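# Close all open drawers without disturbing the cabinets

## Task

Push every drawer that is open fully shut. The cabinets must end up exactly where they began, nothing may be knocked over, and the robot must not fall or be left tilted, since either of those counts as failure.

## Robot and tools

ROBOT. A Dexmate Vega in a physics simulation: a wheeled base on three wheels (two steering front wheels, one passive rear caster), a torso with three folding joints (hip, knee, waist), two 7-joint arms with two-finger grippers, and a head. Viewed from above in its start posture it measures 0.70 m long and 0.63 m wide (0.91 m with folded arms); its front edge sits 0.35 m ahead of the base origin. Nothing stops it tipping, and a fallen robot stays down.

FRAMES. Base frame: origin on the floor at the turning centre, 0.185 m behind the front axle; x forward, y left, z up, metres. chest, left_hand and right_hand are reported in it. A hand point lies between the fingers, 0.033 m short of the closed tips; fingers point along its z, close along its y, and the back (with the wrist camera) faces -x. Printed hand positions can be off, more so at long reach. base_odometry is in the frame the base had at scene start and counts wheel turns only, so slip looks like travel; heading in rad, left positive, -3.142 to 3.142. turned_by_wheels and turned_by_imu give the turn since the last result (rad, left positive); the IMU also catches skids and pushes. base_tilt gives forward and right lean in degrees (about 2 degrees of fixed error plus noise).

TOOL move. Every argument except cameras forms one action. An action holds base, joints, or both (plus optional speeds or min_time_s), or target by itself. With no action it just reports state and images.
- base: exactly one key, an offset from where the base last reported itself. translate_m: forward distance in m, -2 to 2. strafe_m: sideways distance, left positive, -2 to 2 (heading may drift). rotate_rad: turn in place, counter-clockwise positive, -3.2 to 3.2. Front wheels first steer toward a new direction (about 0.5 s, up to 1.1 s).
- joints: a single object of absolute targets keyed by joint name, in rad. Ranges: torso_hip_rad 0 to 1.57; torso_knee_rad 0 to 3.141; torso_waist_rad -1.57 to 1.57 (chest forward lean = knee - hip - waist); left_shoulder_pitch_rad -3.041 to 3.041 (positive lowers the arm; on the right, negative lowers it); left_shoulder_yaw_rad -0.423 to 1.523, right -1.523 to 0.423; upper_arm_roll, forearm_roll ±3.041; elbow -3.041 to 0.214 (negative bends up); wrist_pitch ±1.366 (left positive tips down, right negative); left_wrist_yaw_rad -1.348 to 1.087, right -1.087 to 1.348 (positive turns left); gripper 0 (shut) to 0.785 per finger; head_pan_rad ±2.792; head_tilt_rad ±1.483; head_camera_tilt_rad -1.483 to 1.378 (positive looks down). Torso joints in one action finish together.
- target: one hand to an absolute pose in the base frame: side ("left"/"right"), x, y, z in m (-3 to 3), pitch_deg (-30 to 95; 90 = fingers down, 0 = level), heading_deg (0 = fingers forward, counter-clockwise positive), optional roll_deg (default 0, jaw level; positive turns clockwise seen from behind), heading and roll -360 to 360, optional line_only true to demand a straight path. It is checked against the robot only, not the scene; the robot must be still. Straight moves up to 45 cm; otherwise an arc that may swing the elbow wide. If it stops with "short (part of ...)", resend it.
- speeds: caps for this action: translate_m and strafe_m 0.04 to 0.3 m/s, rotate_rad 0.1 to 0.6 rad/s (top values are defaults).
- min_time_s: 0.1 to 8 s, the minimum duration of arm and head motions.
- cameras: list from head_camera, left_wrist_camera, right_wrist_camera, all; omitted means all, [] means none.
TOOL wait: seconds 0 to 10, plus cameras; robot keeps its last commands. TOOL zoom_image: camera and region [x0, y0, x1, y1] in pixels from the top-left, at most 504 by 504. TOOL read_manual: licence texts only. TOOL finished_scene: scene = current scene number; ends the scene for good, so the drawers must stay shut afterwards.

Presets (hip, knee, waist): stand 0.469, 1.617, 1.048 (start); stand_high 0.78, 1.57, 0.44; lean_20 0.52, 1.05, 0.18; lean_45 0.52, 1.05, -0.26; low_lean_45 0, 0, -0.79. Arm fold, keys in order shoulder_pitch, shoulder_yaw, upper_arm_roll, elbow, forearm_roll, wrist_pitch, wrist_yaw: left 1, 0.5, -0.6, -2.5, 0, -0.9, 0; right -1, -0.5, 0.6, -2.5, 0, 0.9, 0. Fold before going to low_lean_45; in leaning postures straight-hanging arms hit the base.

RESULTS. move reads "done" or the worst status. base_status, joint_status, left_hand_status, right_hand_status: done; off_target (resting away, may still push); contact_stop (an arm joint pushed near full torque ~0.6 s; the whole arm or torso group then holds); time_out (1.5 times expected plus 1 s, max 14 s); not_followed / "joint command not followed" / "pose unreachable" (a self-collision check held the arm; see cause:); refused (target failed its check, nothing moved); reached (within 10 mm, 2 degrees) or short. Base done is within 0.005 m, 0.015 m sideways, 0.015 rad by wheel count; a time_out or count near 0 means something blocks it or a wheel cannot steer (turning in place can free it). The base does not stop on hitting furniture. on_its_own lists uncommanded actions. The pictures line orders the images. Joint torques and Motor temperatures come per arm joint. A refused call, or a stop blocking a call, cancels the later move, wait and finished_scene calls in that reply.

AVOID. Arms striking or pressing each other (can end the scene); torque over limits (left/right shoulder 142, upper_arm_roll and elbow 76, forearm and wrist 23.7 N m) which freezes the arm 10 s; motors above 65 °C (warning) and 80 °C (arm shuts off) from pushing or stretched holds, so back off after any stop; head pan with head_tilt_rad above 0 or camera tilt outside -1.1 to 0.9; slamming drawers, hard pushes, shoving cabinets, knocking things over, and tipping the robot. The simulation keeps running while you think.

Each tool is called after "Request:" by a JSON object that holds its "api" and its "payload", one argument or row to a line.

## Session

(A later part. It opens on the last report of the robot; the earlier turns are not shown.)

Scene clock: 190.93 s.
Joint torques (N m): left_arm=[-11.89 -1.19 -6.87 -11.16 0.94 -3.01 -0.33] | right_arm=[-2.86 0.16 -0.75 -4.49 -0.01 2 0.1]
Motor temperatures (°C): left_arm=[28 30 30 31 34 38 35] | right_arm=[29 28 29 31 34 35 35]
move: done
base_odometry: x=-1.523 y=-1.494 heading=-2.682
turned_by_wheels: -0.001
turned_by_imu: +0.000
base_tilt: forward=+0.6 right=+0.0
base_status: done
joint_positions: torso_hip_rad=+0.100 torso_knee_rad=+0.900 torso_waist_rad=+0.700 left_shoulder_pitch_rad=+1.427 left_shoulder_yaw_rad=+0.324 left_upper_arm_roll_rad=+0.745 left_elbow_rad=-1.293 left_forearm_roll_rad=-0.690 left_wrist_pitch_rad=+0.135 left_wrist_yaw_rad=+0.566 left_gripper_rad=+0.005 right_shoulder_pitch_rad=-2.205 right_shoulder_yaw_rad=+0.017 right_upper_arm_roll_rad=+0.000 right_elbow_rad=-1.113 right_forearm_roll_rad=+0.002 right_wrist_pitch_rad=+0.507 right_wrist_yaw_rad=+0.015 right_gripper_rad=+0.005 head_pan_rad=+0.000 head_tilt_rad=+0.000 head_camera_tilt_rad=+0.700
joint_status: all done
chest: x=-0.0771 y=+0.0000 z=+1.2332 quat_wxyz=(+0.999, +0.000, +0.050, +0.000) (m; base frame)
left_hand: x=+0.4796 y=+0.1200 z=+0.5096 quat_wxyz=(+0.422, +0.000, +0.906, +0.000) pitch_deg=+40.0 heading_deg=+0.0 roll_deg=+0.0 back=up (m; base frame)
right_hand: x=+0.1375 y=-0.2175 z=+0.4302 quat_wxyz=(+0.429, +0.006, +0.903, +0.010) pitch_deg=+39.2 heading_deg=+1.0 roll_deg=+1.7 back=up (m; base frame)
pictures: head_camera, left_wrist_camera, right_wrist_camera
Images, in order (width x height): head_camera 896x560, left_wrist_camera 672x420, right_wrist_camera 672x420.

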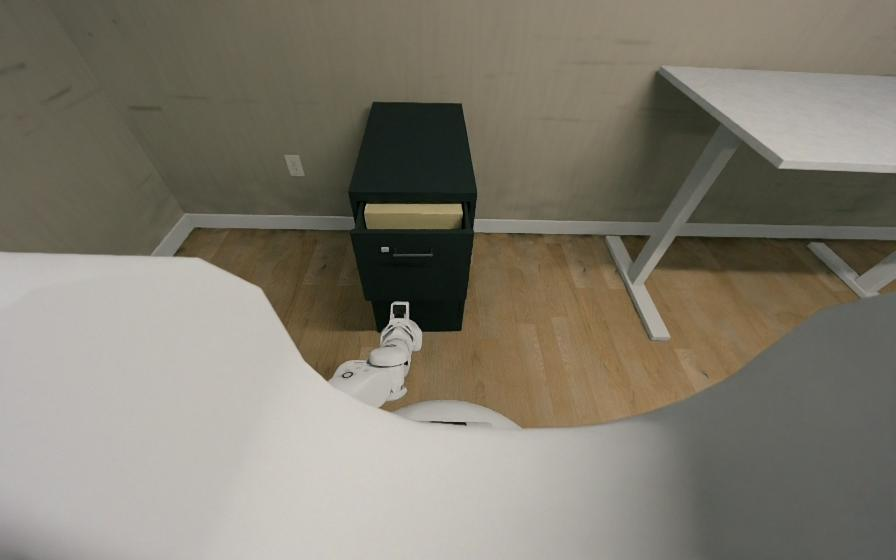

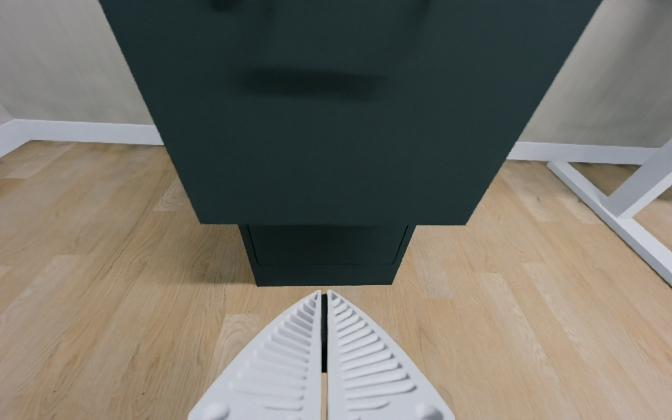

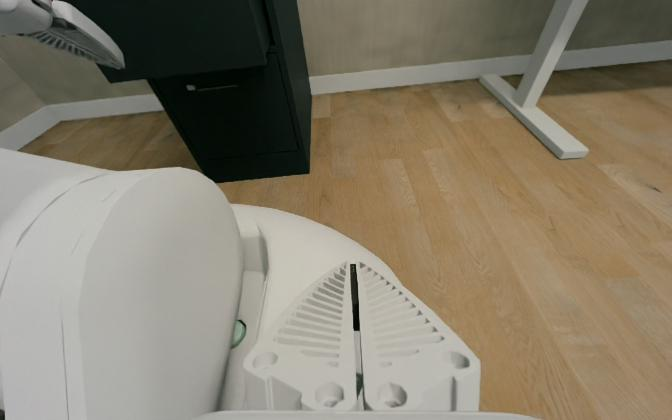

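Request:
{"api": "move", "payload": {
  "base": {"translate_m":0.3},
  "speeds": {"translate_m":0.08}
}}

Scene clock: 197.53 s.
Joint torques (N m): left_arm=[-22.85 -1.58 -13.99 -11.15 2.58 -5.5 -0.5] | right_arm=[-3.67 1.04 -0.77 -4.42 0.03 1.85 0.16]
Motor temperatures (°C): left_arm=[28 30 30 31 34 38 35] | right_arm=[29 28 29 31 34 35 35]
move: done
base_odometry: x=-1.792 y=-1.628 heading=-2.682
turned_by_wheels: +0.000
turned_by_imu: +0.001
base_tilt: forward=+0.7 right=-0.1
base_status: done
joint_positions: torso_hip_rad=+0.100 torso_knee_rad=+0.900 torso_waist_rad=+0.700 left_shoulder_pitch_rad=+1.427 left_shoulder_yaw_rad=+0.324 left_upper_arm_roll_rad=+0.746 left_elbow_rad=-1.293 left_forearm_roll_rad=-0.691 left_wrist_pitch_rad=+0.136 left_wrist_yaw_rad=+0.566 left_gripper_rad=+0.005 right_shoulder_pitch_rad=-2.205 right_shoulder_yaw_rad=+0.017 right_upper_arm_roll_rad=+0.000 right_elbow_rad=-1.113 right_forearm_roll_rad=+0.002 right_wrist_pitch_rad=+0.507 right_wrist_yaw_rad=+0.015 right_gripper_rad=+0.005 head_pan_rad=+0.000 head_tilt_rad=+0.000 head_camera_tilt_rad=+0.700
joint_status: not commanded
chest: x=-0.0773 y=+0.0000 z=+1.2332 quat_wxyz=(+0.999, +0.000, +0.050, +0.000) (m; base frame)
left_hand: x=+0.4787 y=+0.1197 z=+0.5089 quat_wxyz=(+0.421, +0.000, +0.907, +0.000) pitch_deg=+40.1 heading_deg=+0.0 roll_deg=+0.0 back=up (m; base frame)
right_hand: x=+0.1375 y=-0.2175 z=+0.4302 quat_wxyz=(+0.429, +0.006, +0.903, +0.010) pitch_deg=+39.2 heading_deg=+1.0 roll_deg=+1.7 back=up (m; base frame)
pictures: head_camera, left_wrist_camera, right_wrist_camera
Images, in order (width x height): head_camera 896x560, left_wrist_camera 672x420, right_wrist_camera 672x420.

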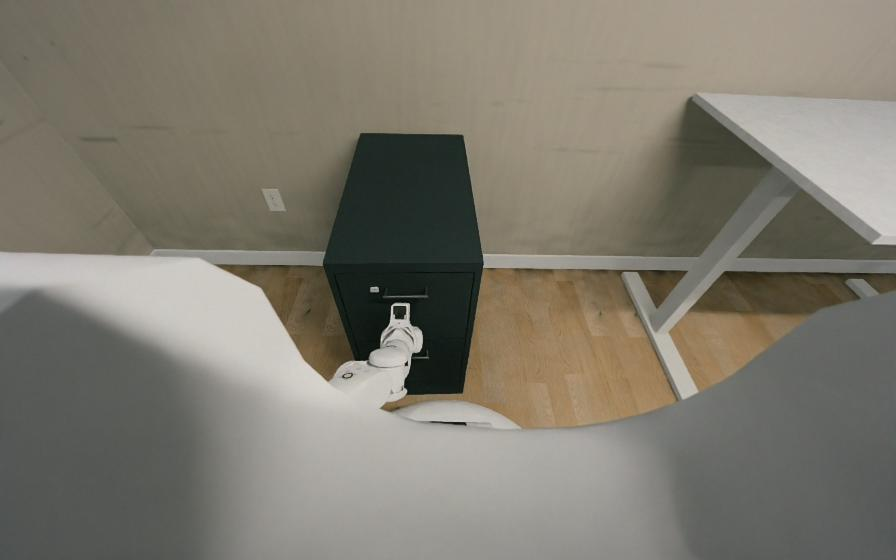

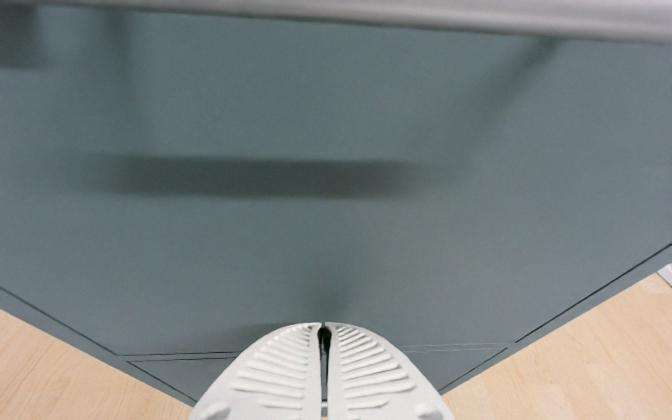

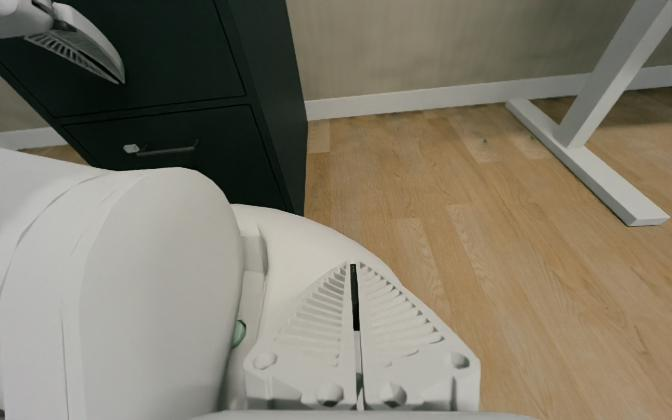

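Request:
{"api": "move", "payload": {
  "base": {"translate_m":-0.15},
  "speeds": {"translate_m":0.1}
}}

Request:
{"api": "zoom_image", "payload": {
  "camera": "head_camera",
  "region": [320, 150, 500, 370]
}}

Request:
{"api": "zoom_image", "payload": {
  "camera": "right_wrist_camera",
  "region": [100, 0, 330, 190]
}}

Scene clock: 203.10 s.
Joint torques (N m): left_arm=[-12.56 0.19 -7.3 -11.97 0.57 -2.61 0.11] | right_arm=[-3.29 0.58 -0.76 -4.91 -0.02 2.14 0.15]
Motor temperatures (°C): left_arm=[28 30 31 31 34 39 35] | right_arm=[29 28 29 31 34 35 35]
move: done
base_odometry: x=-1.657 y=-1.561 heading=-2.681
turned_by_wheels: +0.001
turned_by_imu: +0.002
base_tilt: forward=+0.7 right=-0.1
base_status: done
joint_positions: torso_hip_rad=+0.100 torso_knee_rad=+0.900 torso_waist_rad=+0.700 left_shoulder_pitch_rad=+1.427 left_shoulder_yaw_rad=+0.324 left_upper_arm_roll_rad=+0.745 left_elbow_rad=-1.293 left_forearm_roll_rad=-0.690 left_wrist_pitch_rad=+0.135 left_wrist_yaw_rad=+0.566 left_gripper_rad=+0.005 right_shoulder_pitch_rad=-2.205 right_shoulder_yaw_rad=+0.017 right_upper_arm_roll_rad=+0.000 right_elbow_rad=-1.113 right_forearm_roll_rad=+0.002 right_wrist_pitch_rad=+0.507 right_wrist_yaw_rad=+0.015 right_gripper_rad=+0.005 head_pan_rad=+0.000 head_tilt_rad=+0.000 head_camera_tilt_rad=+0.700
joint_status: not commanded
chest: x=-0.0771 y=+0.0000 z=+1.2332 quat_wxyz=(+0.999, +0.000, +0.050, +0.000) (m; base frame)
left_hand: x=+0.4796 y=+0.1199 z=+0.5096 quat_wxyz=(+0.422, +0.000, +0.906, +0.000) pitch_deg=+40.0 heading_deg=+0.0 roll_deg=+0.0 back=up (m; base frame)
right_hand: x=+0.1375 y=-0.2175 z=+0.4302 quat_wxyz=(+0.429, +0.006, +0.903, +0.010) pitch_deg=+39.2 heading_deg=+1.0 roll_deg=+1.7 back=up (m; base frame)
pictures: head_camera, left_wrist_camera, right_wrist_camera
Images, in order (width x height): head_camera 896x560, left_wrist_camera 672x420, right_wrist_camera 672x420.

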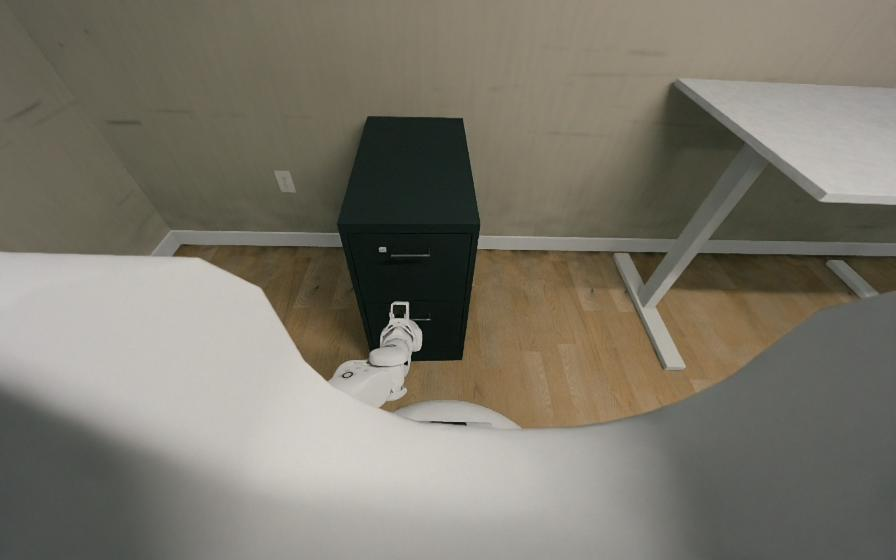

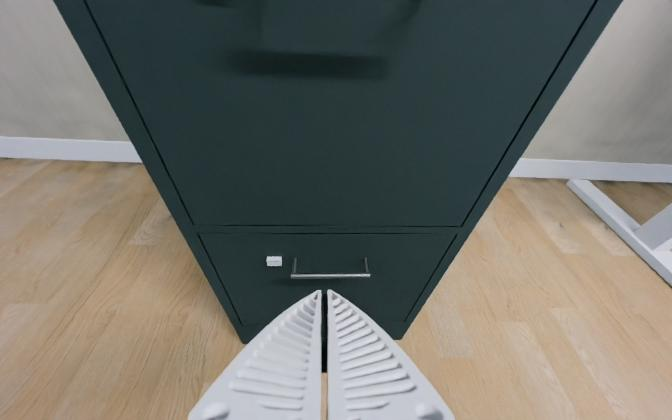

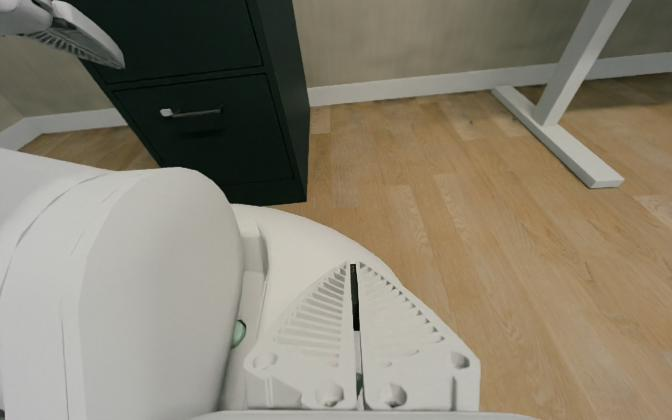

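Scaled by 2.291 from the camera's 896x560 image, which has a finer 960x600 frame.

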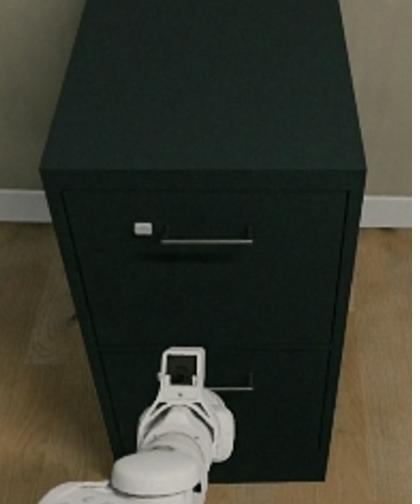

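Scaled by 2.191 from the camera's 672x420 image, which has a finer 960x600 frame.

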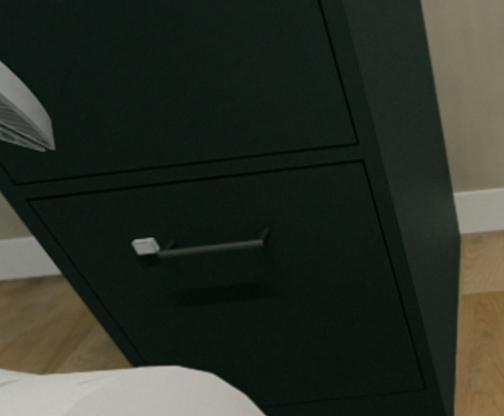

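Request:
{"api": "move", "payload": {
  "base": {"translate_m":-1.5},
  "cameras": []
}}

Request:
{"api": "move", "payload": {
  "base": {"rotate_rad":-1.565},
  "joints": {"head_camera_tilt_rad":0.45}
}}

Scene clock: 223.23 s.
Joint torques (N m): left_arm=[-12.13 0.1 -4.73 -11.57 0.36 -2.2 0.25] | right_arm=[-3.43 0.76 -0.61 -4.37 -0.04 2.07 0.25]
Motor temperatures (°C): left_arm=[28 30 30 31 34 38 35] | right_arm=[29 28 29 31 34 35 35]
move: done
base_odometry: x=-0.315 y=-0.892 heading=-2.682
turned_by_wheels: -0.001
turned_by_imu: -0.001
base_tilt: forward=+0.6 right=-0.1
base_status: done
joint_positions: torso_hip_rad=+0.100 torso_knee_rad=+0.900 torso_waist_rad=+0.700 left_shoulder_pitch_rad=+1.427 left_shoulder_yaw_rad=+0.324 left_upper_arm_roll_rad=+0.745 left_elbow_rad=-1.293 left_forearm_roll_rad=-0.690 left_wrist_pitch_rad=+0.135 left_wrist_yaw_rad=+0.566 left_gripper_rad=+0.005 right_shoulder_pitch_rad=-2.205 right_shoulder_yaw_rad=+0.017 right_upper_arm_roll_rad=+0.000 right_elbow_rad=-1.113 right_forearm_roll_rad=+0.002 right_wrist_pitch_rad=+0.507 right_wrist_yaw_rad=+0.015 right_gripper_rad=+0.005 head_pan_rad=+0.000 head_tilt_rad=+0.000 head_camera_tilt_rad=+0.700
joint_status: not commanded
chest: x=-0.0771 y=+0.0000 z=+1.2332 quat_wxyz=(+0.999, +0.000, +0.050, +0.000) (m; base frame)
left_hand: x=+0.4797 y=+0.1199 z=+0.5097 quat_wxyz=(+0.422, +0.000, +0.906, +0.000) pitch_deg=+40.0 heading_deg=+0.0 roll_deg=+0.0 back=up (m; base frame)
right_hand: x=+0.1375 y=-0.2175 z=+0.4302 quat_wxyz=(+0.429, +0.006, +0.903, +0.010) pitch_deg=+39.2 heading_deg=+1.0 roll_deg=+1.7 back=up (m; base frame)
pictures: none
No camera images: "cameras" was empty.

Scene clock: 227.40 s.
Joint torques (N m): left_arm=[-10.55 0.29 -5.32 -11.43 0.55 -2.09 0.04] | right_arm=[-2.83 0.87 -0.81 -3.82 -0.02 1.94 0.27]
Motor temperatures (°C): left_arm=[28 30 30 31 34 38 35] | right_arm=[29 28 29 31 34 35 35]
move: done
base_odometry: x=-0.316 y=-0.893 heading=+2.034
turned_by_wheels: -1.567
turned_by_imu: -1.537
base_tilt: forward=+0.7 right=-0.1
base_status: done
joint_positions: torso_hip_rad=+0.100 torso_knee_rad=+0.900 torso_waist_rad=+0.700 left_shoulder_pitch_rad=+1.427 left_shoulder_yaw_rad=+0.324 left_upper_arm_roll_rad=+0.745 left_elbow_rad=-1.293 left_forearm_roll_rad=-0.690 left_wrist_pitch_rad=+0.135 left_wrist_yaw_rad=+0.566 left_gripper_rad=+0.005 right_shoulder_pitch_rad=-2.205 right_shoulder_yaw_rad=+0.017 right_upper_arm_roll_rad=+0.000 right_elbow_rad=-1.113 right_forearm_roll_rad=+0.002 right_wrist_pitch_rad=+0.507 right_wrist_yaw_rad=+0.015 right_gripper_rad=+0.005 head_pan_rad=+0.000 head_tilt_rad=+0.000 head_camera_tilt_rad=+0.450
joint_status: all done
chest: x=-0.0771 y=+0.0000 z=+1.2332 quat_wxyz=(+0.999, +0.000, +0.050, +0.000) (m; base frame)
left_hand: x=+0.4797 y=+0.1199 z=+0.5097 quat_wxyz=(+0.422, +0.000, +0.906, +0.000) pitch_deg=+40.0 heading_deg=+0.0 roll_deg=+0.0 back=up (m; base frame)
right_hand: x=+0.1375 y=-0.2175 z=+0.4302 quat_wxyz=(+0.429, +0.006, +0.903, +0.010) pitch_deg=+39.2 heading_deg=+1.0 roll_deg=+1.7 back=up (m; base frame)
pictures: head_camera, left_wrist_camera, right_wrist_camera
Images, in order (width x height): head_camera 896x560, left_wrist_camera 672x420, right_wrist_camera 672x420.

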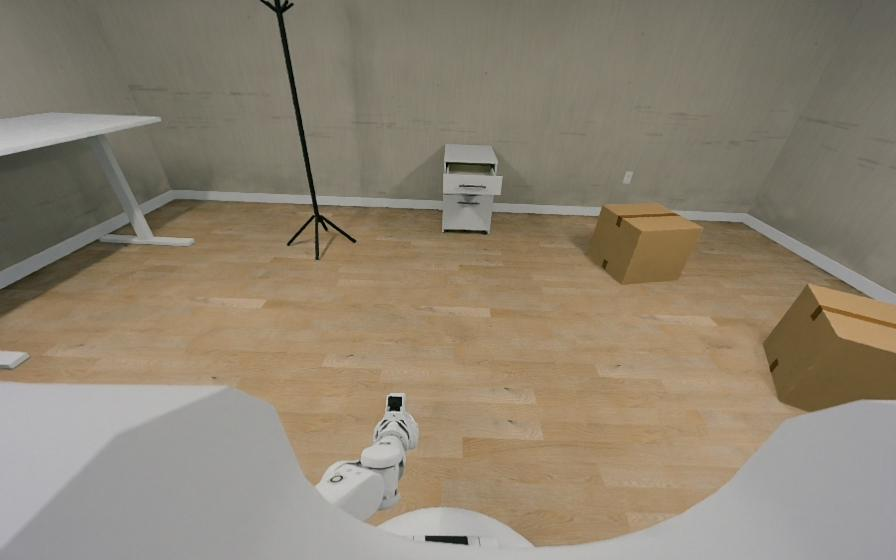

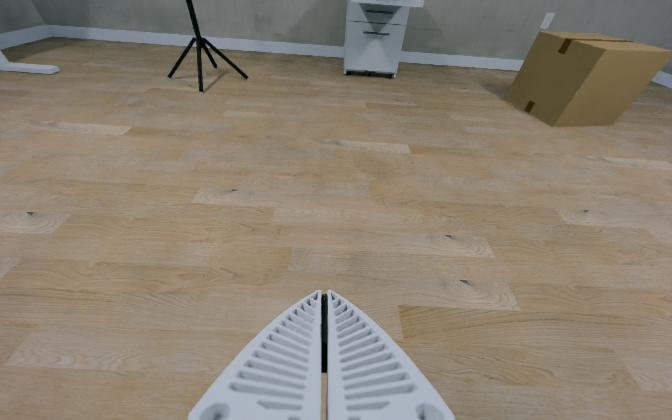

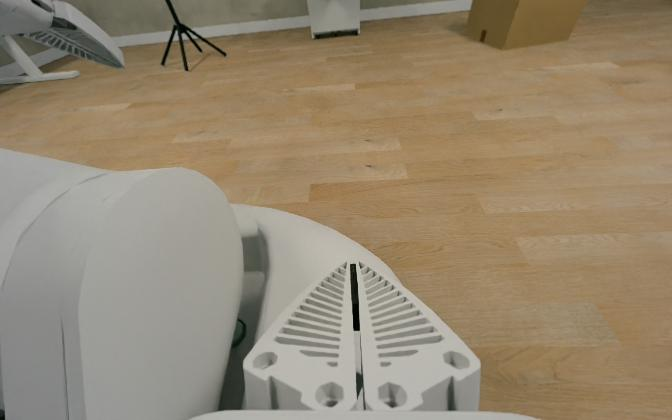

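Request:
{"api": "move", "payload": {
  "base": {"rotate_rad":-0.09},
  "cameras": []
}}

Request:
{"api": "move", "payload": {
  "base": {"translate_m":1.4}
}}

Scene clock: 235.77 s.
Joint torques (N m): left_arm=[-9.84 1.77 -5.64 -12.2 1.07 -1.63 0.11] | right_arm=[-1.82 0.37 -0.75 -4.41 -0.07 1.71 0.15]
Motor temperatures (°C): left_arm=[28 30 30 31 34 38 35] | right_arm=[29 28 29 31 34 35 35]
move: done
base_odometry: x=-0.316 y=-0.893 heading=+1.944
turned_by_wheels: -0.090
turned_by_imu: -0.087
base_tilt: forward=+0.6 right=-0.1
base_status: done
joint_positions: torso_hip_rad=+0.100 torso_knee_rad=+0.900 torso_waist_rad=+0.700 left_shoulder_pitch_rad=+1.427 left_shoulder_yaw_rad=+0.324 left_upper_arm_roll_rad=+0.745 left_elbow_rad=-1.293 left_forearm_roll_rad=-0.690 left_wrist_pitch_rad=+0.135 left_wrist_yaw_rad=+0.566 left_gripper_rad=+0.005 right_shoulder_pitch_rad=-2.205 right_shoulder_yaw_rad=+0.017 right_upper_arm_roll_rad=+0.000 right_elbow_rad=-1.113 right_forearm_roll_rad=+0.002 right_wrist_pitch_rad=+0.507 right_wrist_yaw_rad=+0.015 right_gripper_rad=+0.005 head_pan_rad=+0.000 head_tilt_rad=+0.000 head_camera_tilt_rad=+0.450
joint_status: not commanded
chest: x=-0.0771 y=+0.0000 z=+1.2332 quat_wxyz=(+0.999, +0.000, +0.050, +0.000) (m; base frame)
left_hand: x=+0.4797 y=+0.1199 z=+0.5097 quat_wxyz=(+0.422, +0.000, +0.906, +0.000) pitch_deg=+40.0 heading_deg=+0.0 roll_deg=+0.0 back=up (m; base frame)
right_hand: x=+0.1375 y=-0.2175 z=+0.4302 quat_wxyz=(+0.429, +0.006, +0.903, +0.010) pitch_deg=+39.2 heading_deg=+1.0 roll_deg=+1.7 back=up (m; base frame)
pictures: none
No camera images: "cameras" was empty.

Scene clock: 242.23 s.
Joint torques (N m): left_arm=[-9.98 1.44 -5.13 -11.49 1.04 -2.14 0.07] | right_arm=[-2.47 0.38 -0.69 -3.87 -0.09 2.19 0.2]
Motor temperatures (°C): left_arm=[28 30 30 31 34 38 35] | right_arm=[29 28 29 31 34 35 35]
move: done
base_odometry: x=-0.830 y=+0.410 heading=+1.943
turned_by_wheels: +0.000
turned_by_imu: +0.001
base_tilt: forward=+0.7 right=+0.0
base_status: done
joint_positions: torso_hip_rad=+0.100 torso_knee_rad=+0.900 torso_waist_rad=+0.700 left_shoulder_pitch_rad=+1.427 left_shoulder_yaw_rad=+0.324 left_upper_arm_roll_rad=+0.745 left_elbow_rad=-1.293 left_forearm_roll_rad=-0.690 left_wrist_pitch_rad=+0.135 left_wrist_yaw_rad=+0.566 left_gripper_rad=+0.005 right_shoulder_pitch_rad=-2.205 right_shoulder_yaw_rad=+0.017 right_upper_arm_roll_rad=+0.000 right_elbow_rad=-1.113 right_forearm_roll_rad=+0.002 right_wrist_pitch_rad=+0.507 right_wrist_yaw_rad=+0.015 right_gripper_rad=+0.005 head_pan_rad=+0.000 head_tilt_rad=+0.000 head_camera_tilt_rad=+0.450
joint_status: not commanded
chest: x=-0.0771 y=+0.0000 z=+1.2332 quat_wxyz=(+0.999, +0.000, +0.050, +0.000) (m; base frame)
left_hand: x=+0.4797 y=+0.1199 z=+0.5096 quat_wxyz=(+0.422, +0.000, +0.906, +0.000) pitch_deg=+40.0 heading_deg=+0.0 roll_deg=+0.0 back=up (m; base frame)
right_hand: x=+0.1375 y=-0.2175 z=+0.4302 quat_wxyz=(+0.429, +0.006, +0.903, +0.010) pitch_deg=+39.2 heading_deg=+1.0 roll_deg=+1.7 back=up (m; base frame)
pictures: head_camera, left_wrist_camera, right_wrist_camera
Images, in order (width x height): head_camera 896x560, left_wrist_camera 672x420, right_wrist_camera 672x420.

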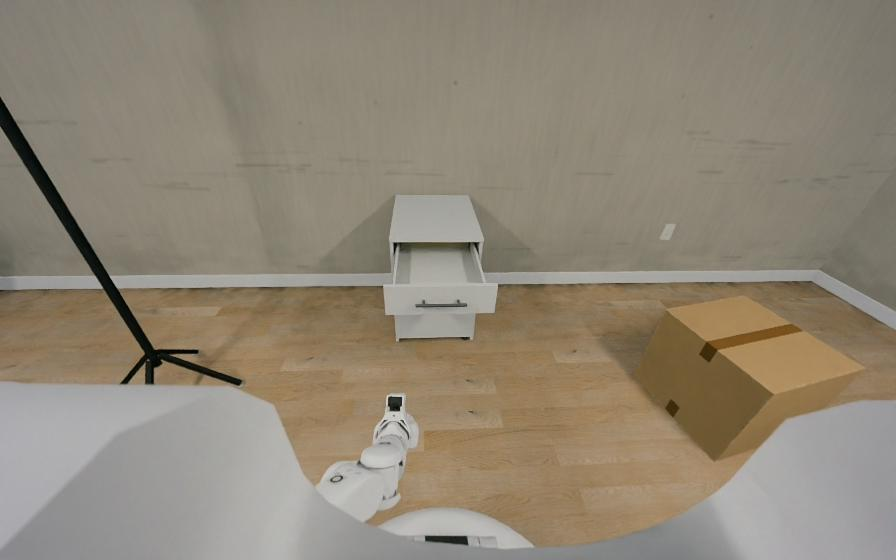

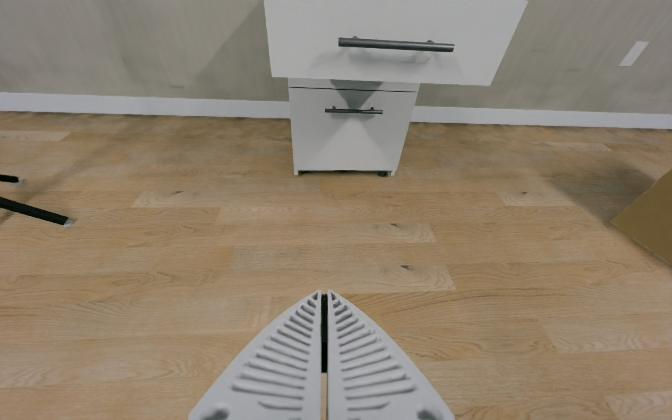

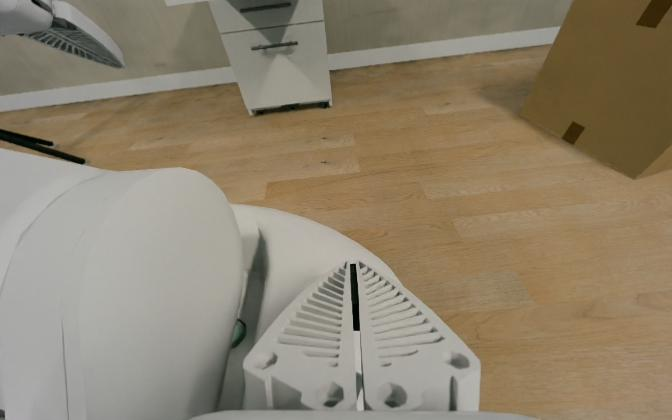

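Request:
{"api": "move", "payload": {
  "base": {"rotate_rad":0.02},
  "cameras": []
}}

Request:
{"api": "move", "payload": {
  "target": {"side":"left","x":0.5,"y":0.02,"z":0.555,"pitch_deg":32,"heading_deg":0},
  "cameras": []
}}

Request:
{"api": "move", "payload": {
  "base": {"translate_m":0.4},
  "joints": {"head_camera_tilt_rad":0.7}
}}

Scene clock: 255.20 s.
Joint torques (N m): left_arm=[-10.53 0.71 -5.94 -10.99 1.14 -1.27 0.47] | right_arm=[-2.59 0.32 -0.87 -4.82 -0.01 2.32 0.1]
Motor temperatures (°C): left_arm=[28 30 30 31 34 38 35] | right_arm=[29 28 29 31 34 35 35]
move: done
base_odometry: x=-0.830 y=+0.410 heading=+1.963
turned_by_wheels: +0.020
turned_by_imu: +0.018
base_tilt: forward=+0.7 right=-0.1
base_status: done
joint_positions: torso_hip_rad=+0.100 torso_knee_rad=+0.900 torso_waist_rad=+0.700 left_shoulder_pitch_rad=+1.427 left_shoulder_yaw_rad=+0.324 left_upper_arm_roll_rad=+0.745 left_elbow_rad=-1.293 left_forearm_roll_rad=-0.690 left_wrist_pitch_rad=+0.135 left_wrist_yaw_rad=+0.566 left_gripper_rad=+0.005 right_shoulder_pitch_rad=-2.205 right_shoulder_yaw_rad=+0.017 right_upper_arm_roll_rad=+0.000 right_elbow_rad=-1.113 right_forearm_roll_rad=+0.002 right_wrist_pitch_rad=+0.507 right_wrist_yaw_rad=+0.015 right_gripper_rad=+0.005 head_pan_rad=+0.000 head_tilt_rad=+0.000 head_camera_tilt_rad=+0.450
joint_status: not commanded
chest: x=-0.0771 y=+0.0000 z=+1.2332 quat_wxyz=(+0.999, +0.000, +0.050, +0.000) (m; base frame)
left_hand: x=+0.4797 y=+0.1199 z=+0.5096 quat_wxyz=(+0.422, +0.000, +0.906, +0.000) pitch_deg=+40.0 heading_deg=+0.0 roll_deg=+0.0 back=up (m; base frame)
right_hand: x=+0.1375 y=-0.2175 z=+0.4302 quat_wxyz=(+0.429, +0.006, +0.903, +0.010) pitch_deg=+39.2 heading_deg=+1.0 roll_deg=+1.7 back=up (m; base frame)
pictures: none
No camera images: "cameras" was empty.

Scene clock: 258.30 s.
Joint torques (N m): left_arm=[-15.15 -4.93 -1.27 -8.02 0.88 -2.18 0.36] | right_arm=[-2.27 0.86 -0.99 -4.08 -0.07 2.24 0.16]
Motor temperatures (°C): left_arm=[28 30 30 31 34 38 35] | right_arm=[29 28 29 31 34 35 35]
move: done
base_odometry: x=-0.830 y=+0.410 heading=+1.963
turned_by_wheels: +0.000
turned_by_imu: +0.001
base_tilt: forward=+0.6 right=-0.1
base_status: not commanded
joint_positions: torso_hip_rad=+0.100 torso_knee_rad=+0.900 torso_waist_rad=+0.700 left_shoulder_pitch_rad=+1.227 left_shoulder_yaw_rad=+0.211 left_upper_arm_roll_rad=+1.129 left_elbow_rad=-1.118 left_forearm_roll_rad=-0.805 left_wrist_pitch_rad=-0.138 left_wrist_yaw_rad=+0.790 left_gripper_rad=+0.005 right_shoulder_pitch_rad=-2.205 right_shoulder_yaw_rad=+0.017 right_upper_arm_roll_rad=+0.000 right_elbow_rad=-1.113 right_forearm_roll_rad=+0.002 right_wrist_pitch_rad=+0.507 right_wrist_yaw_rad=+0.015 right_gripper_rad=+0.005 head_pan_rad=+0.000 head_tilt_rad=+0.000 head_camera_tilt_rad=+0.450
joint_status: not commanded
chest: x=-0.0771 y=+0.0000 z=+1.2332 quat_wxyz=(+0.999, +0.000, +0.050, +0.000) (m; base frame)
left_hand: x=+0.4995 y=+0.0212 z=+0.5540 quat_wxyz=(+0.484, +0.000, +0.875, +0.000) pitch_deg=+32.2 heading_deg=+0.0 roll_deg=+0.0 back=up (m; base frame)
left_hand_status: reached (checked arc [the straight line was blocked], planned for 1.6 s): 2 mm and 0.2 deg off.
right_hand: x=+0.1375 y=-0.2175 z=+0.4302 quat_wxyz=(+0.429, +0.006, +0.903, +0.010) pitch_deg=+39.2 heading_deg=+1.0 roll_deg=+1.7 back=up (m; base frame)
pictures: none
No camera images: "cameras" was empty.

Scene clock: 261.37 s.
Joint torques (N m): left_arm=[-9.9 -6.1 -1.66 -8.18 1.37 -2.67 0.35] | right_arm=[-2.16 0.77 -0.57 -4.33 -0.01 2.36 -0.07]
Motor temperatures (°C): left_arm=[28 30 30 31 34 38 35] | right_arm=[29 28 29 31 34 35 35]
move: done
base_odometry: x=-0.984 y=+0.779 heading=+1.964
turned_by_wheels: +0.000
turned_by_imu: +0.000
base_tilt: forward=+0.7 right=+0.0
base_status: done
joint_positions: torso_hip_rad=+0.100 torso_knee_rad=+0.900 torso_waist_rad=+0.700 left_shoulder_pitch_rad=+1.224 left_shoulder_yaw_rad=+0.209 left_upper_arm_roll_rad=+1.135 left_elbow_rad=-1.116 left_forearm_roll_rad=-0.807 left_wrist_pitch_rad=-0.142 left_wrist_yaw_rad=+0.793 left_gripper_rad=+0.005 right_shoulder_pitch_rad=-2.205 right_shoulder_yaw_rad=+0.017 right_upper_arm_roll_rad=+0.000 right_elbow_rad=-1.113 right_forearm_roll_rad=+0.002 right_wrist_pitch_rad=+0.507 right_wrist_yaw_rad=+0.015 right_gripper_rad=+0.005 head_pan_rad=+0.000 head_tilt_rad=+0.000 head_camera_tilt_rad=+0.700
joint_status: all done
chest: x=-0.0771 y=+0.0000 z=+1.2332 quat_wxyz=(+0.999, +0.000, +0.050, +0.000) (m; base frame)
left_hand: x=+0.4998 y=+0.0201 z=+0.5548 quat_wxyz=(+0.485, +0.000, +0.875, +0.000) pitch_deg=+32.0 heading_deg=+0.0 roll_deg=+0.0 back=up (m; base frame)
right_hand: x=+0.1375 y=-0.2175 z=+0.4302 quat_wxyz=(+0.429, +0.006, +0.903, +0.010) pitch_deg=+39.2 heading_deg=+1.0 roll_deg=+1.7 back=up (m; base frame)
pictures: head_camera, left_wrist_camera, right_wrist_camera
Images, in order (width x height): head_camera 896x560, left_wrist_camera 672x420, right_wrist_camera 672x420.

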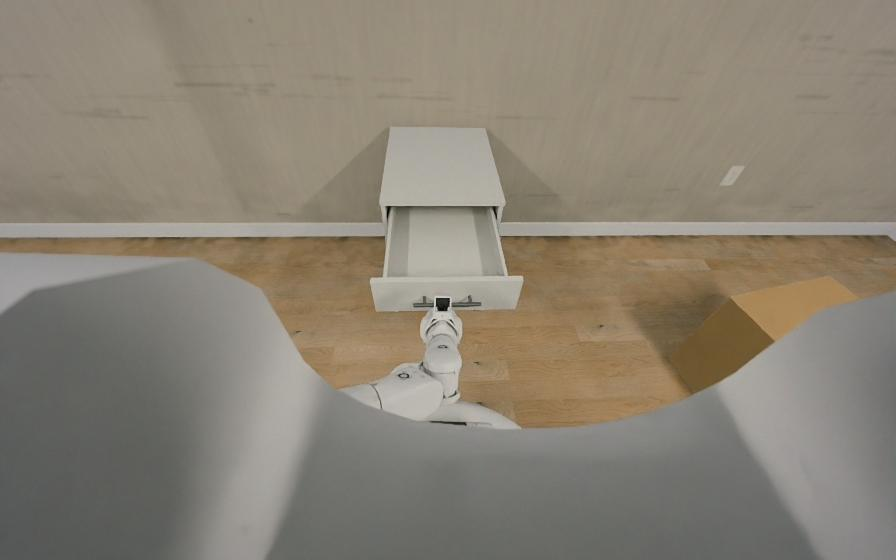

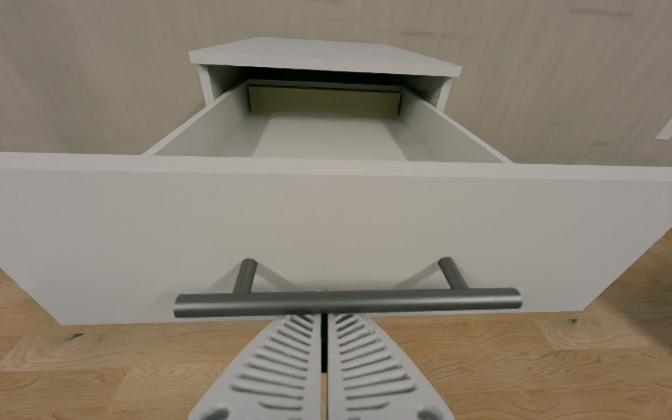

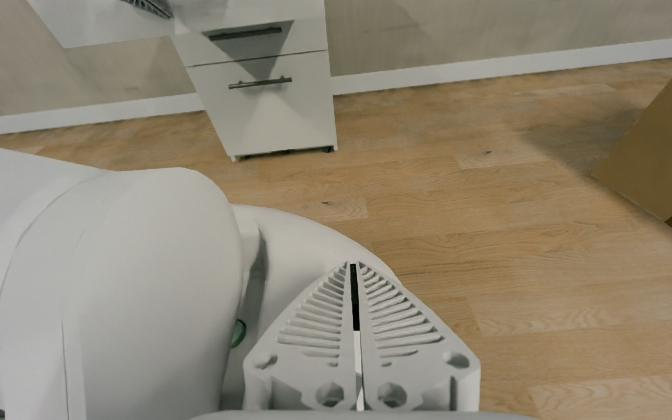

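Request:
{"api": "zoom_image", "payload": {
  "camera": "left_wrist_camera",
  "region": [220, 230, 460, 400]
}}

Request:
{"api": "zoom_image", "payload": {
  "camera": "head_camera",
  "region": [360, 260, 540, 360]
}}

Scaled by 2.100 from the camera's 672x420 image, which has a finer 960x600 frame.

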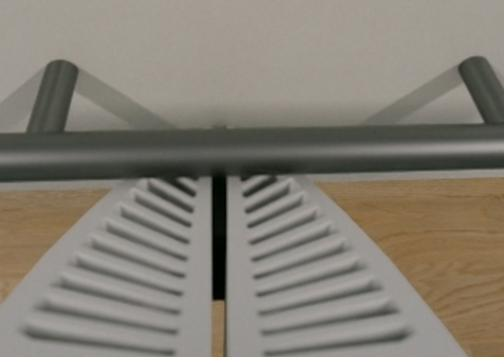

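Scaled by 2.800 from the camera's 896x560 image, which has a finer 960x600 frame.

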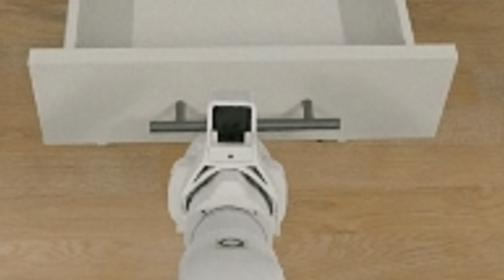

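Request:
{"api": "move", "payload": {
  "base": {"translate_m":-0.08},
  "cameras": []
}}

Request:
{"api": "move", "payload": {
  "target": {"side":"left","x":0.5,"y":0.02,"z":0.6,"pitch_deg":32,"heading_deg":0}
}}

Scene clock: 279.67 s.
Joint torques (N m): left_arm=[-13.65 -4.29 -3.59 -10.29 0.72 -2.11 0.33] | right_arm=[-2.45 1.71 -0.62 -4.52 -0.07 2.14 0.16]
Motor temperatures (°C): left_arm=[28 30 30 31 34 38 35] | right_arm=[29 28 29 31 34 35 35]
move: done
base_odometry: x=-0.953 y=+0.705 heading=+1.964
turned_by_wheels: +0.000
turned_by_imu: +0.001
base_tilt: forward=+0.7 right=-0.1
base_status: done
joint_positions: torso_hip_rad=+0.100 torso_knee_rad=+0.900 torso_waist_rad=+0.700 left_shoulder_pitch_rad=+1.224 left_shoulder_yaw_rad=+0.209 left_upper_arm_roll_rad=+1.135 left_elbow_rad=-1.116 left_forearm_roll_rad=-0.807 left_wrist_pitch_rad=-0.142 left_wrist_yaw_rad=+0.793 left_gripper_rad=+0.005 right_shoulder_pitch_rad=-2.205 right_shoulder_yaw_rad=+0.017 right_upper_arm_roll_rad=+0.000 right_elbow_rad=-1.113 right_forearm_roll_rad=+0.002 right_wrist_pitch_rad=+0.507 right_wrist_yaw_rad=+0.015 right_gripper_rad=+0.005 head_pan_rad=+0.000 head_tilt_rad=+0.000 head_camera_tilt_rad=+0.700
joint_status: not commanded
chest: x=-0.0771 y=+0.0000 z=+1.2332 quat_wxyz=(+0.999, +0.000, +0.050, +0.000) (m; base frame)
left_hand: x=+0.4998 y=+0.0201 z=+0.5549 quat_wxyz=(+0.485, +0.000, +0.875, +0.000) pitch_deg=+32.0 heading_deg=+0.0 roll_deg=+0.0 back=up (m; base frame)
right_hand: x=+0.1375 y=-0.2175 z=+0.4302 quat_wxyz=(+0.429, +0.006, +0.903, +0.010) pitch_deg=+39.2 heading_deg=+1.0 roll_deg=+1.7 back=up (m; base frame)
pictures: none
No camera images: "cameras" was empty.

Scene clock: 282.37 s.
Joint torques (N m): left_arm=[-7.08 -1.09 -8.28 -11.65 1.37 -1.78 -0.19] | right_arm=[-2.63 0.72 -0.75 -3.77 -0.06 2.04 0.16]
Motor temperatures (°C): left_arm=[28 30 30 31 34 38 35] | right_arm=[29 28 29 31 34 35 35]
move: done
base_odometry: x=-0.953 y=+0.705 heading=+1.964
turned_by_wheels: +0.000
turned_by_imu: +0.000
base_tilt: forward=+0.6 right=-0.1
base_status: not commanded
joint_positions: torso_hip_rad=+0.100 torso_knee_rad=+0.900 torso_waist_rad=+0.700 left_shoulder_pitch_rad=+1.231 left_shoulder_yaw_rad=+0.318 left_upper_arm_roll_rad=+1.122 left_elbow_rad=-1.390 left_forearm_roll_rad=-0.833 left_wrist_pitch_rad=-0.006 left_wrist_yaw_rad=+0.904 left_gripper_rad=+0.005 right_shoulder_pitch_rad=-2.205 right_shoulder_yaw_rad=+0.017 right_upper_arm_roll_rad=+0.000 right_elbow_rad=-1.113 right_forearm_roll_rad=+0.002 right_wrist_pitch_rad=+0.507 right_wrist_yaw_rad=+0.015 right_gripper_rad=+0.005 head_pan_rad=+0.000 head_tilt_rad=+0.000 head_camera_tilt_rad=+0.700
joint_status: not commanded
chest: x=-0.0771 y=+0.0000 z=+1.2332 quat_wxyz=(+0.999, +0.000, +0.050, +0.000) (m; base frame)
left_hand: x=+0.5000 y=+0.0199 z=+0.5988 quat_wxyz=(+0.485, +0.000, +0.875, +0.000) pitch_deg=+32.0 heading_deg=+0.0 roll_deg=+0.0 back=up (m; base frame)
left_hand_status: reached (straight line, planned for 1.2 s): 1 mm and 0.0 deg off.
right_hand: x=+0.1375 y=-0.2175 z=+0.4302 quat_wxyz=(+0.429, +0.006, +0.903, +0.010) pitch_deg=+39.2 heading_deg=+1.0 roll_deg=+1.7 back=up (m; base frame)
pictures: head_camera, left_wrist_camera, right_wrist_camera
Images, in order (width x height): head_camera 896x560, left_wrist_camera 672x420, right_wrist_camera 672x420.

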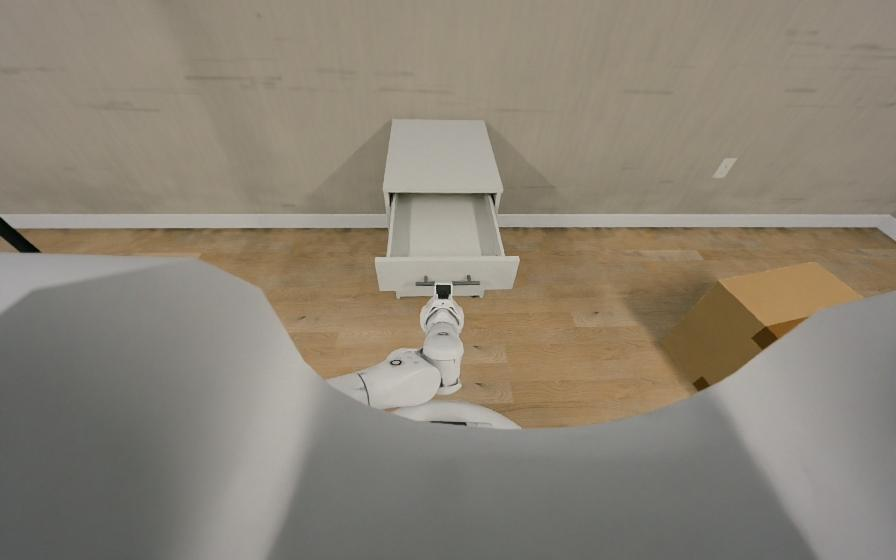

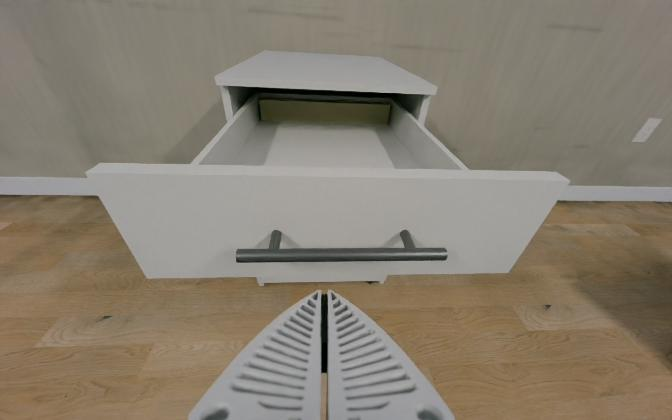

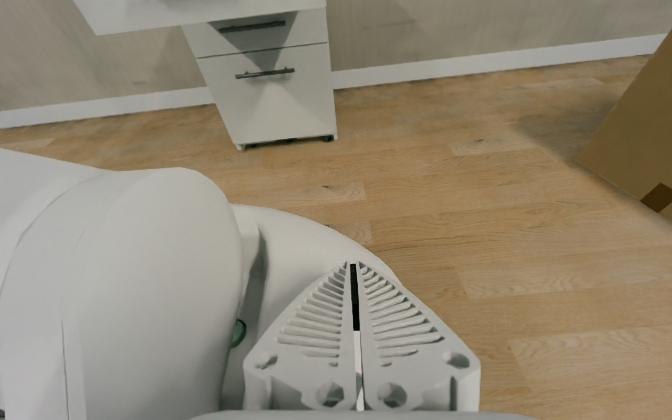

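Request:
{"api": "move", "payload": {
  "target": {"side":"left","x":0.5,"y":0.02,"z":0.61,"pitch_deg":32,"heading_deg":0},
  "cameras": []
}}

Request:
{"api": "move", "payload": {
  "base": {"translate_m":0.2},
  "speeds": {"translate_m":0.08}
}}

Scene clock: 292.00 s.
Joint torques (N m): left_arm=[-12.3 -0.67 -8 -12.43 0.6 -2.05 1.08] | right_arm=[-3.07 1.7 -0.68 -4.41 -0.03 2.38 0.1]
Motor temperatures (°C): left_arm=[28 30 30 31 34 38 35] | right_arm=[29 28 29 31 34 35 35]
move: done
base_odometry: x=-0.953 y=+0.705 heading=+1.964
turned_by_wheels: +0.000
turned_by_imu: +0.001
base_tilt: forward=+0.6 right=-0.1
base_status: not commanded
joint_positions: torso_hip_rad=+0.100 torso_knee_rad=+0.900 torso_waist_rad=+0.700 left_shoulder_pitch_rad=+1.231 left_shoulder_yaw_rad=+0.337 left_upper_arm_roll_rad=+1.118 left_elbow_rad=-1.442 left_forearm_roll_rad=-0.841 left_wrist_pitch_rad=+0.021 left_wrist_yaw_rad=+0.926 left_gripper_rad=+0.005 right_shoulder_pitch_rad=-2.205 right_shoulder_yaw_rad=+0.017 right_upper_arm_roll_rad=+0.000 right_elbow_rad=-1.113 right_forearm_roll_rad=+0.002 right_wrist_pitch_rad=+0.507 right_wrist_yaw_rad=+0.015 right_gripper_rad=+0.005 head_pan_rad=+0.000 head_tilt_rad=+0.000 head_camera_tilt_rad=+0.700
joint_status: not commanded
chest: x=-0.0771 y=+0.0000 z=+1.2332 quat_wxyz=(+0.999, +0.000, +0.050, +0.000) (m; base frame)
left_hand: x=+0.4998 y=+0.0199 z=+0.6086 quat_wxyz=(+0.485, +0.000, +0.875, +0.000) pitch_deg=+32.0 heading_deg=+0.0 roll_deg=+0.0 back=up (m; base frame)
left_hand_status: reached (straight line, planned for 0.5 s): 1 mm and 0.0 deg off.
right_hand: x=+0.1375 y=-0.2175 z=+0.4302 quat_wxyz=(+0.429, +0.006, +0.903, +0.010) pitch_deg=+39.2 heading_deg=+1.0 roll_deg=+1.7 back=up (m; base frame)
pictures: none
No camera images: "cameras" was empty.

Scene clock: 295.40 s.
Joint torques (N m): left_arm=[-11.58 -2.24 -8.49 -10.5 1.21 -1.9 -0.01] | right_arm=[-2.77 0.91 -1.13 -3.49 -0.03 2.08 0.12]
Motor temperatures (°C): left_arm=[28 30 30 31 34 38 35] | right_arm=[29 28 29 31 34 35 35]
move: done
base_odometry: x=-1.030 y=+0.890 heading=+1.964
turned_by_wheels: +0.000
turned_by_imu: +0.001
base_tilt: forward=+0.7 right=-0.1
base_status: done
joint_positions: torso_hip_rad=+0.100 torso_knee_rad=+0.900 torso_waist_rad=+0.700 left_shoulder_pitch_rad=+1.231 left_shoulder_yaw_rad=+0.339 left_upper_arm_roll_rad=+1.117 left_elbow_rad=-1.448 left_forearm_roll_rad=-0.842 left_wrist_pitch_rad=+0.024 left_wrist_yaw_rad=+0.929 left_gripper_rad=+0.005 right_shoulder_pitch_rad=-2.205 right_shoulder_yaw_rad=+0.017 right_upper_arm_roll_rad=+0.000 right_elbow_rad=-1.113 right_forearm_roll_rad=+0.002 right_wrist_pitch_rad=+0.507 right_wrist_yaw_rad=+0.015 right_gripper_rad=+0.005 head_pan_rad=+0.000 head_tilt_rad=+0.000 head_camera_tilt_rad=+0.700
joint_status: not commanded
chest: x=-0.0771 y=+0.0000 z=+1.2332 quat_wxyz=(+0.999, +0.000, +0.050, +0.000) (m; base frame)
left_hand: x=+0.4998 y=+0.0200 z=+0.6097 quat_wxyz=(+0.485, +0.000, +0.875, +0.000) pitch_deg=+32.0 heading_deg=+0.0 roll_deg=+0.0 back=up (m; base frame)
right_hand: x=+0.1375 y=-0.2175 z=+0.4302 quat_wxyz=(+0.429, +0.006, +0.903, +0.010) pitch_deg=+39.2 heading_deg=+1.0 roll_deg=+1.7 back=up (m; base frame)
pictures: head_camera, left_wrist_camera, right_wrist_camera
Images, in order (width x height): head_camera 896x560, left_wrist_camera 672x420, right_wrist_camera 672x420.

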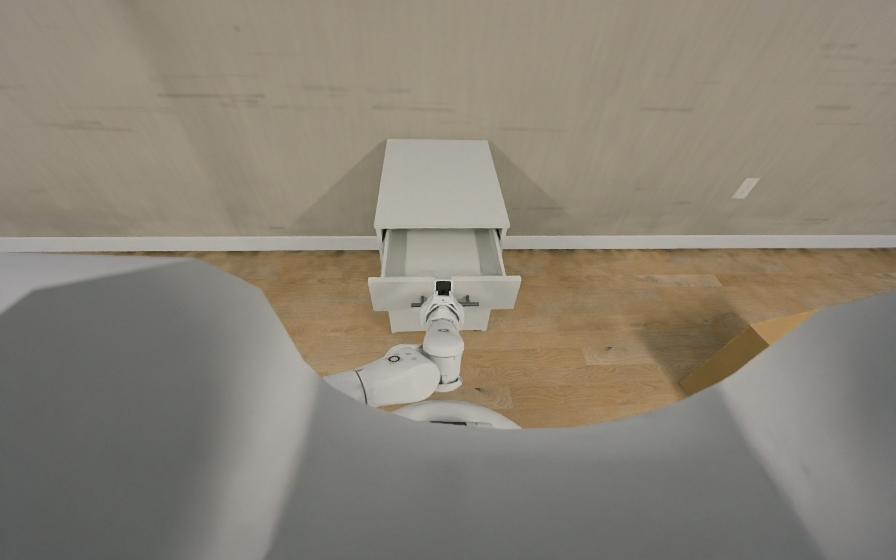

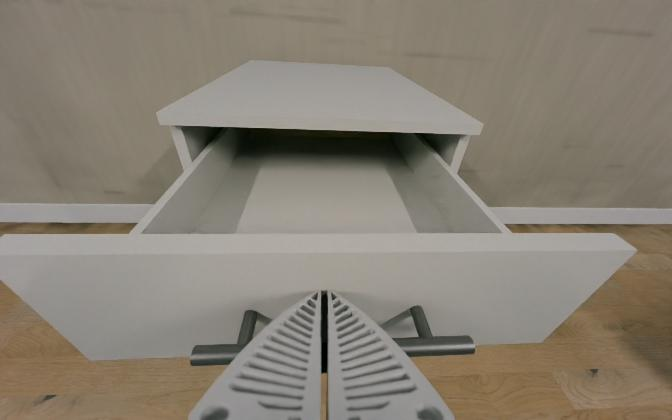

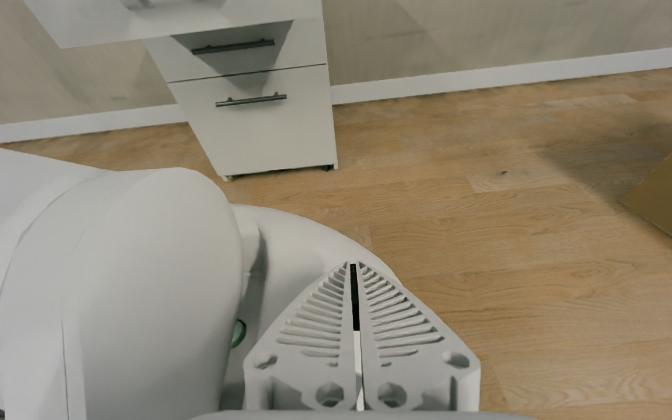

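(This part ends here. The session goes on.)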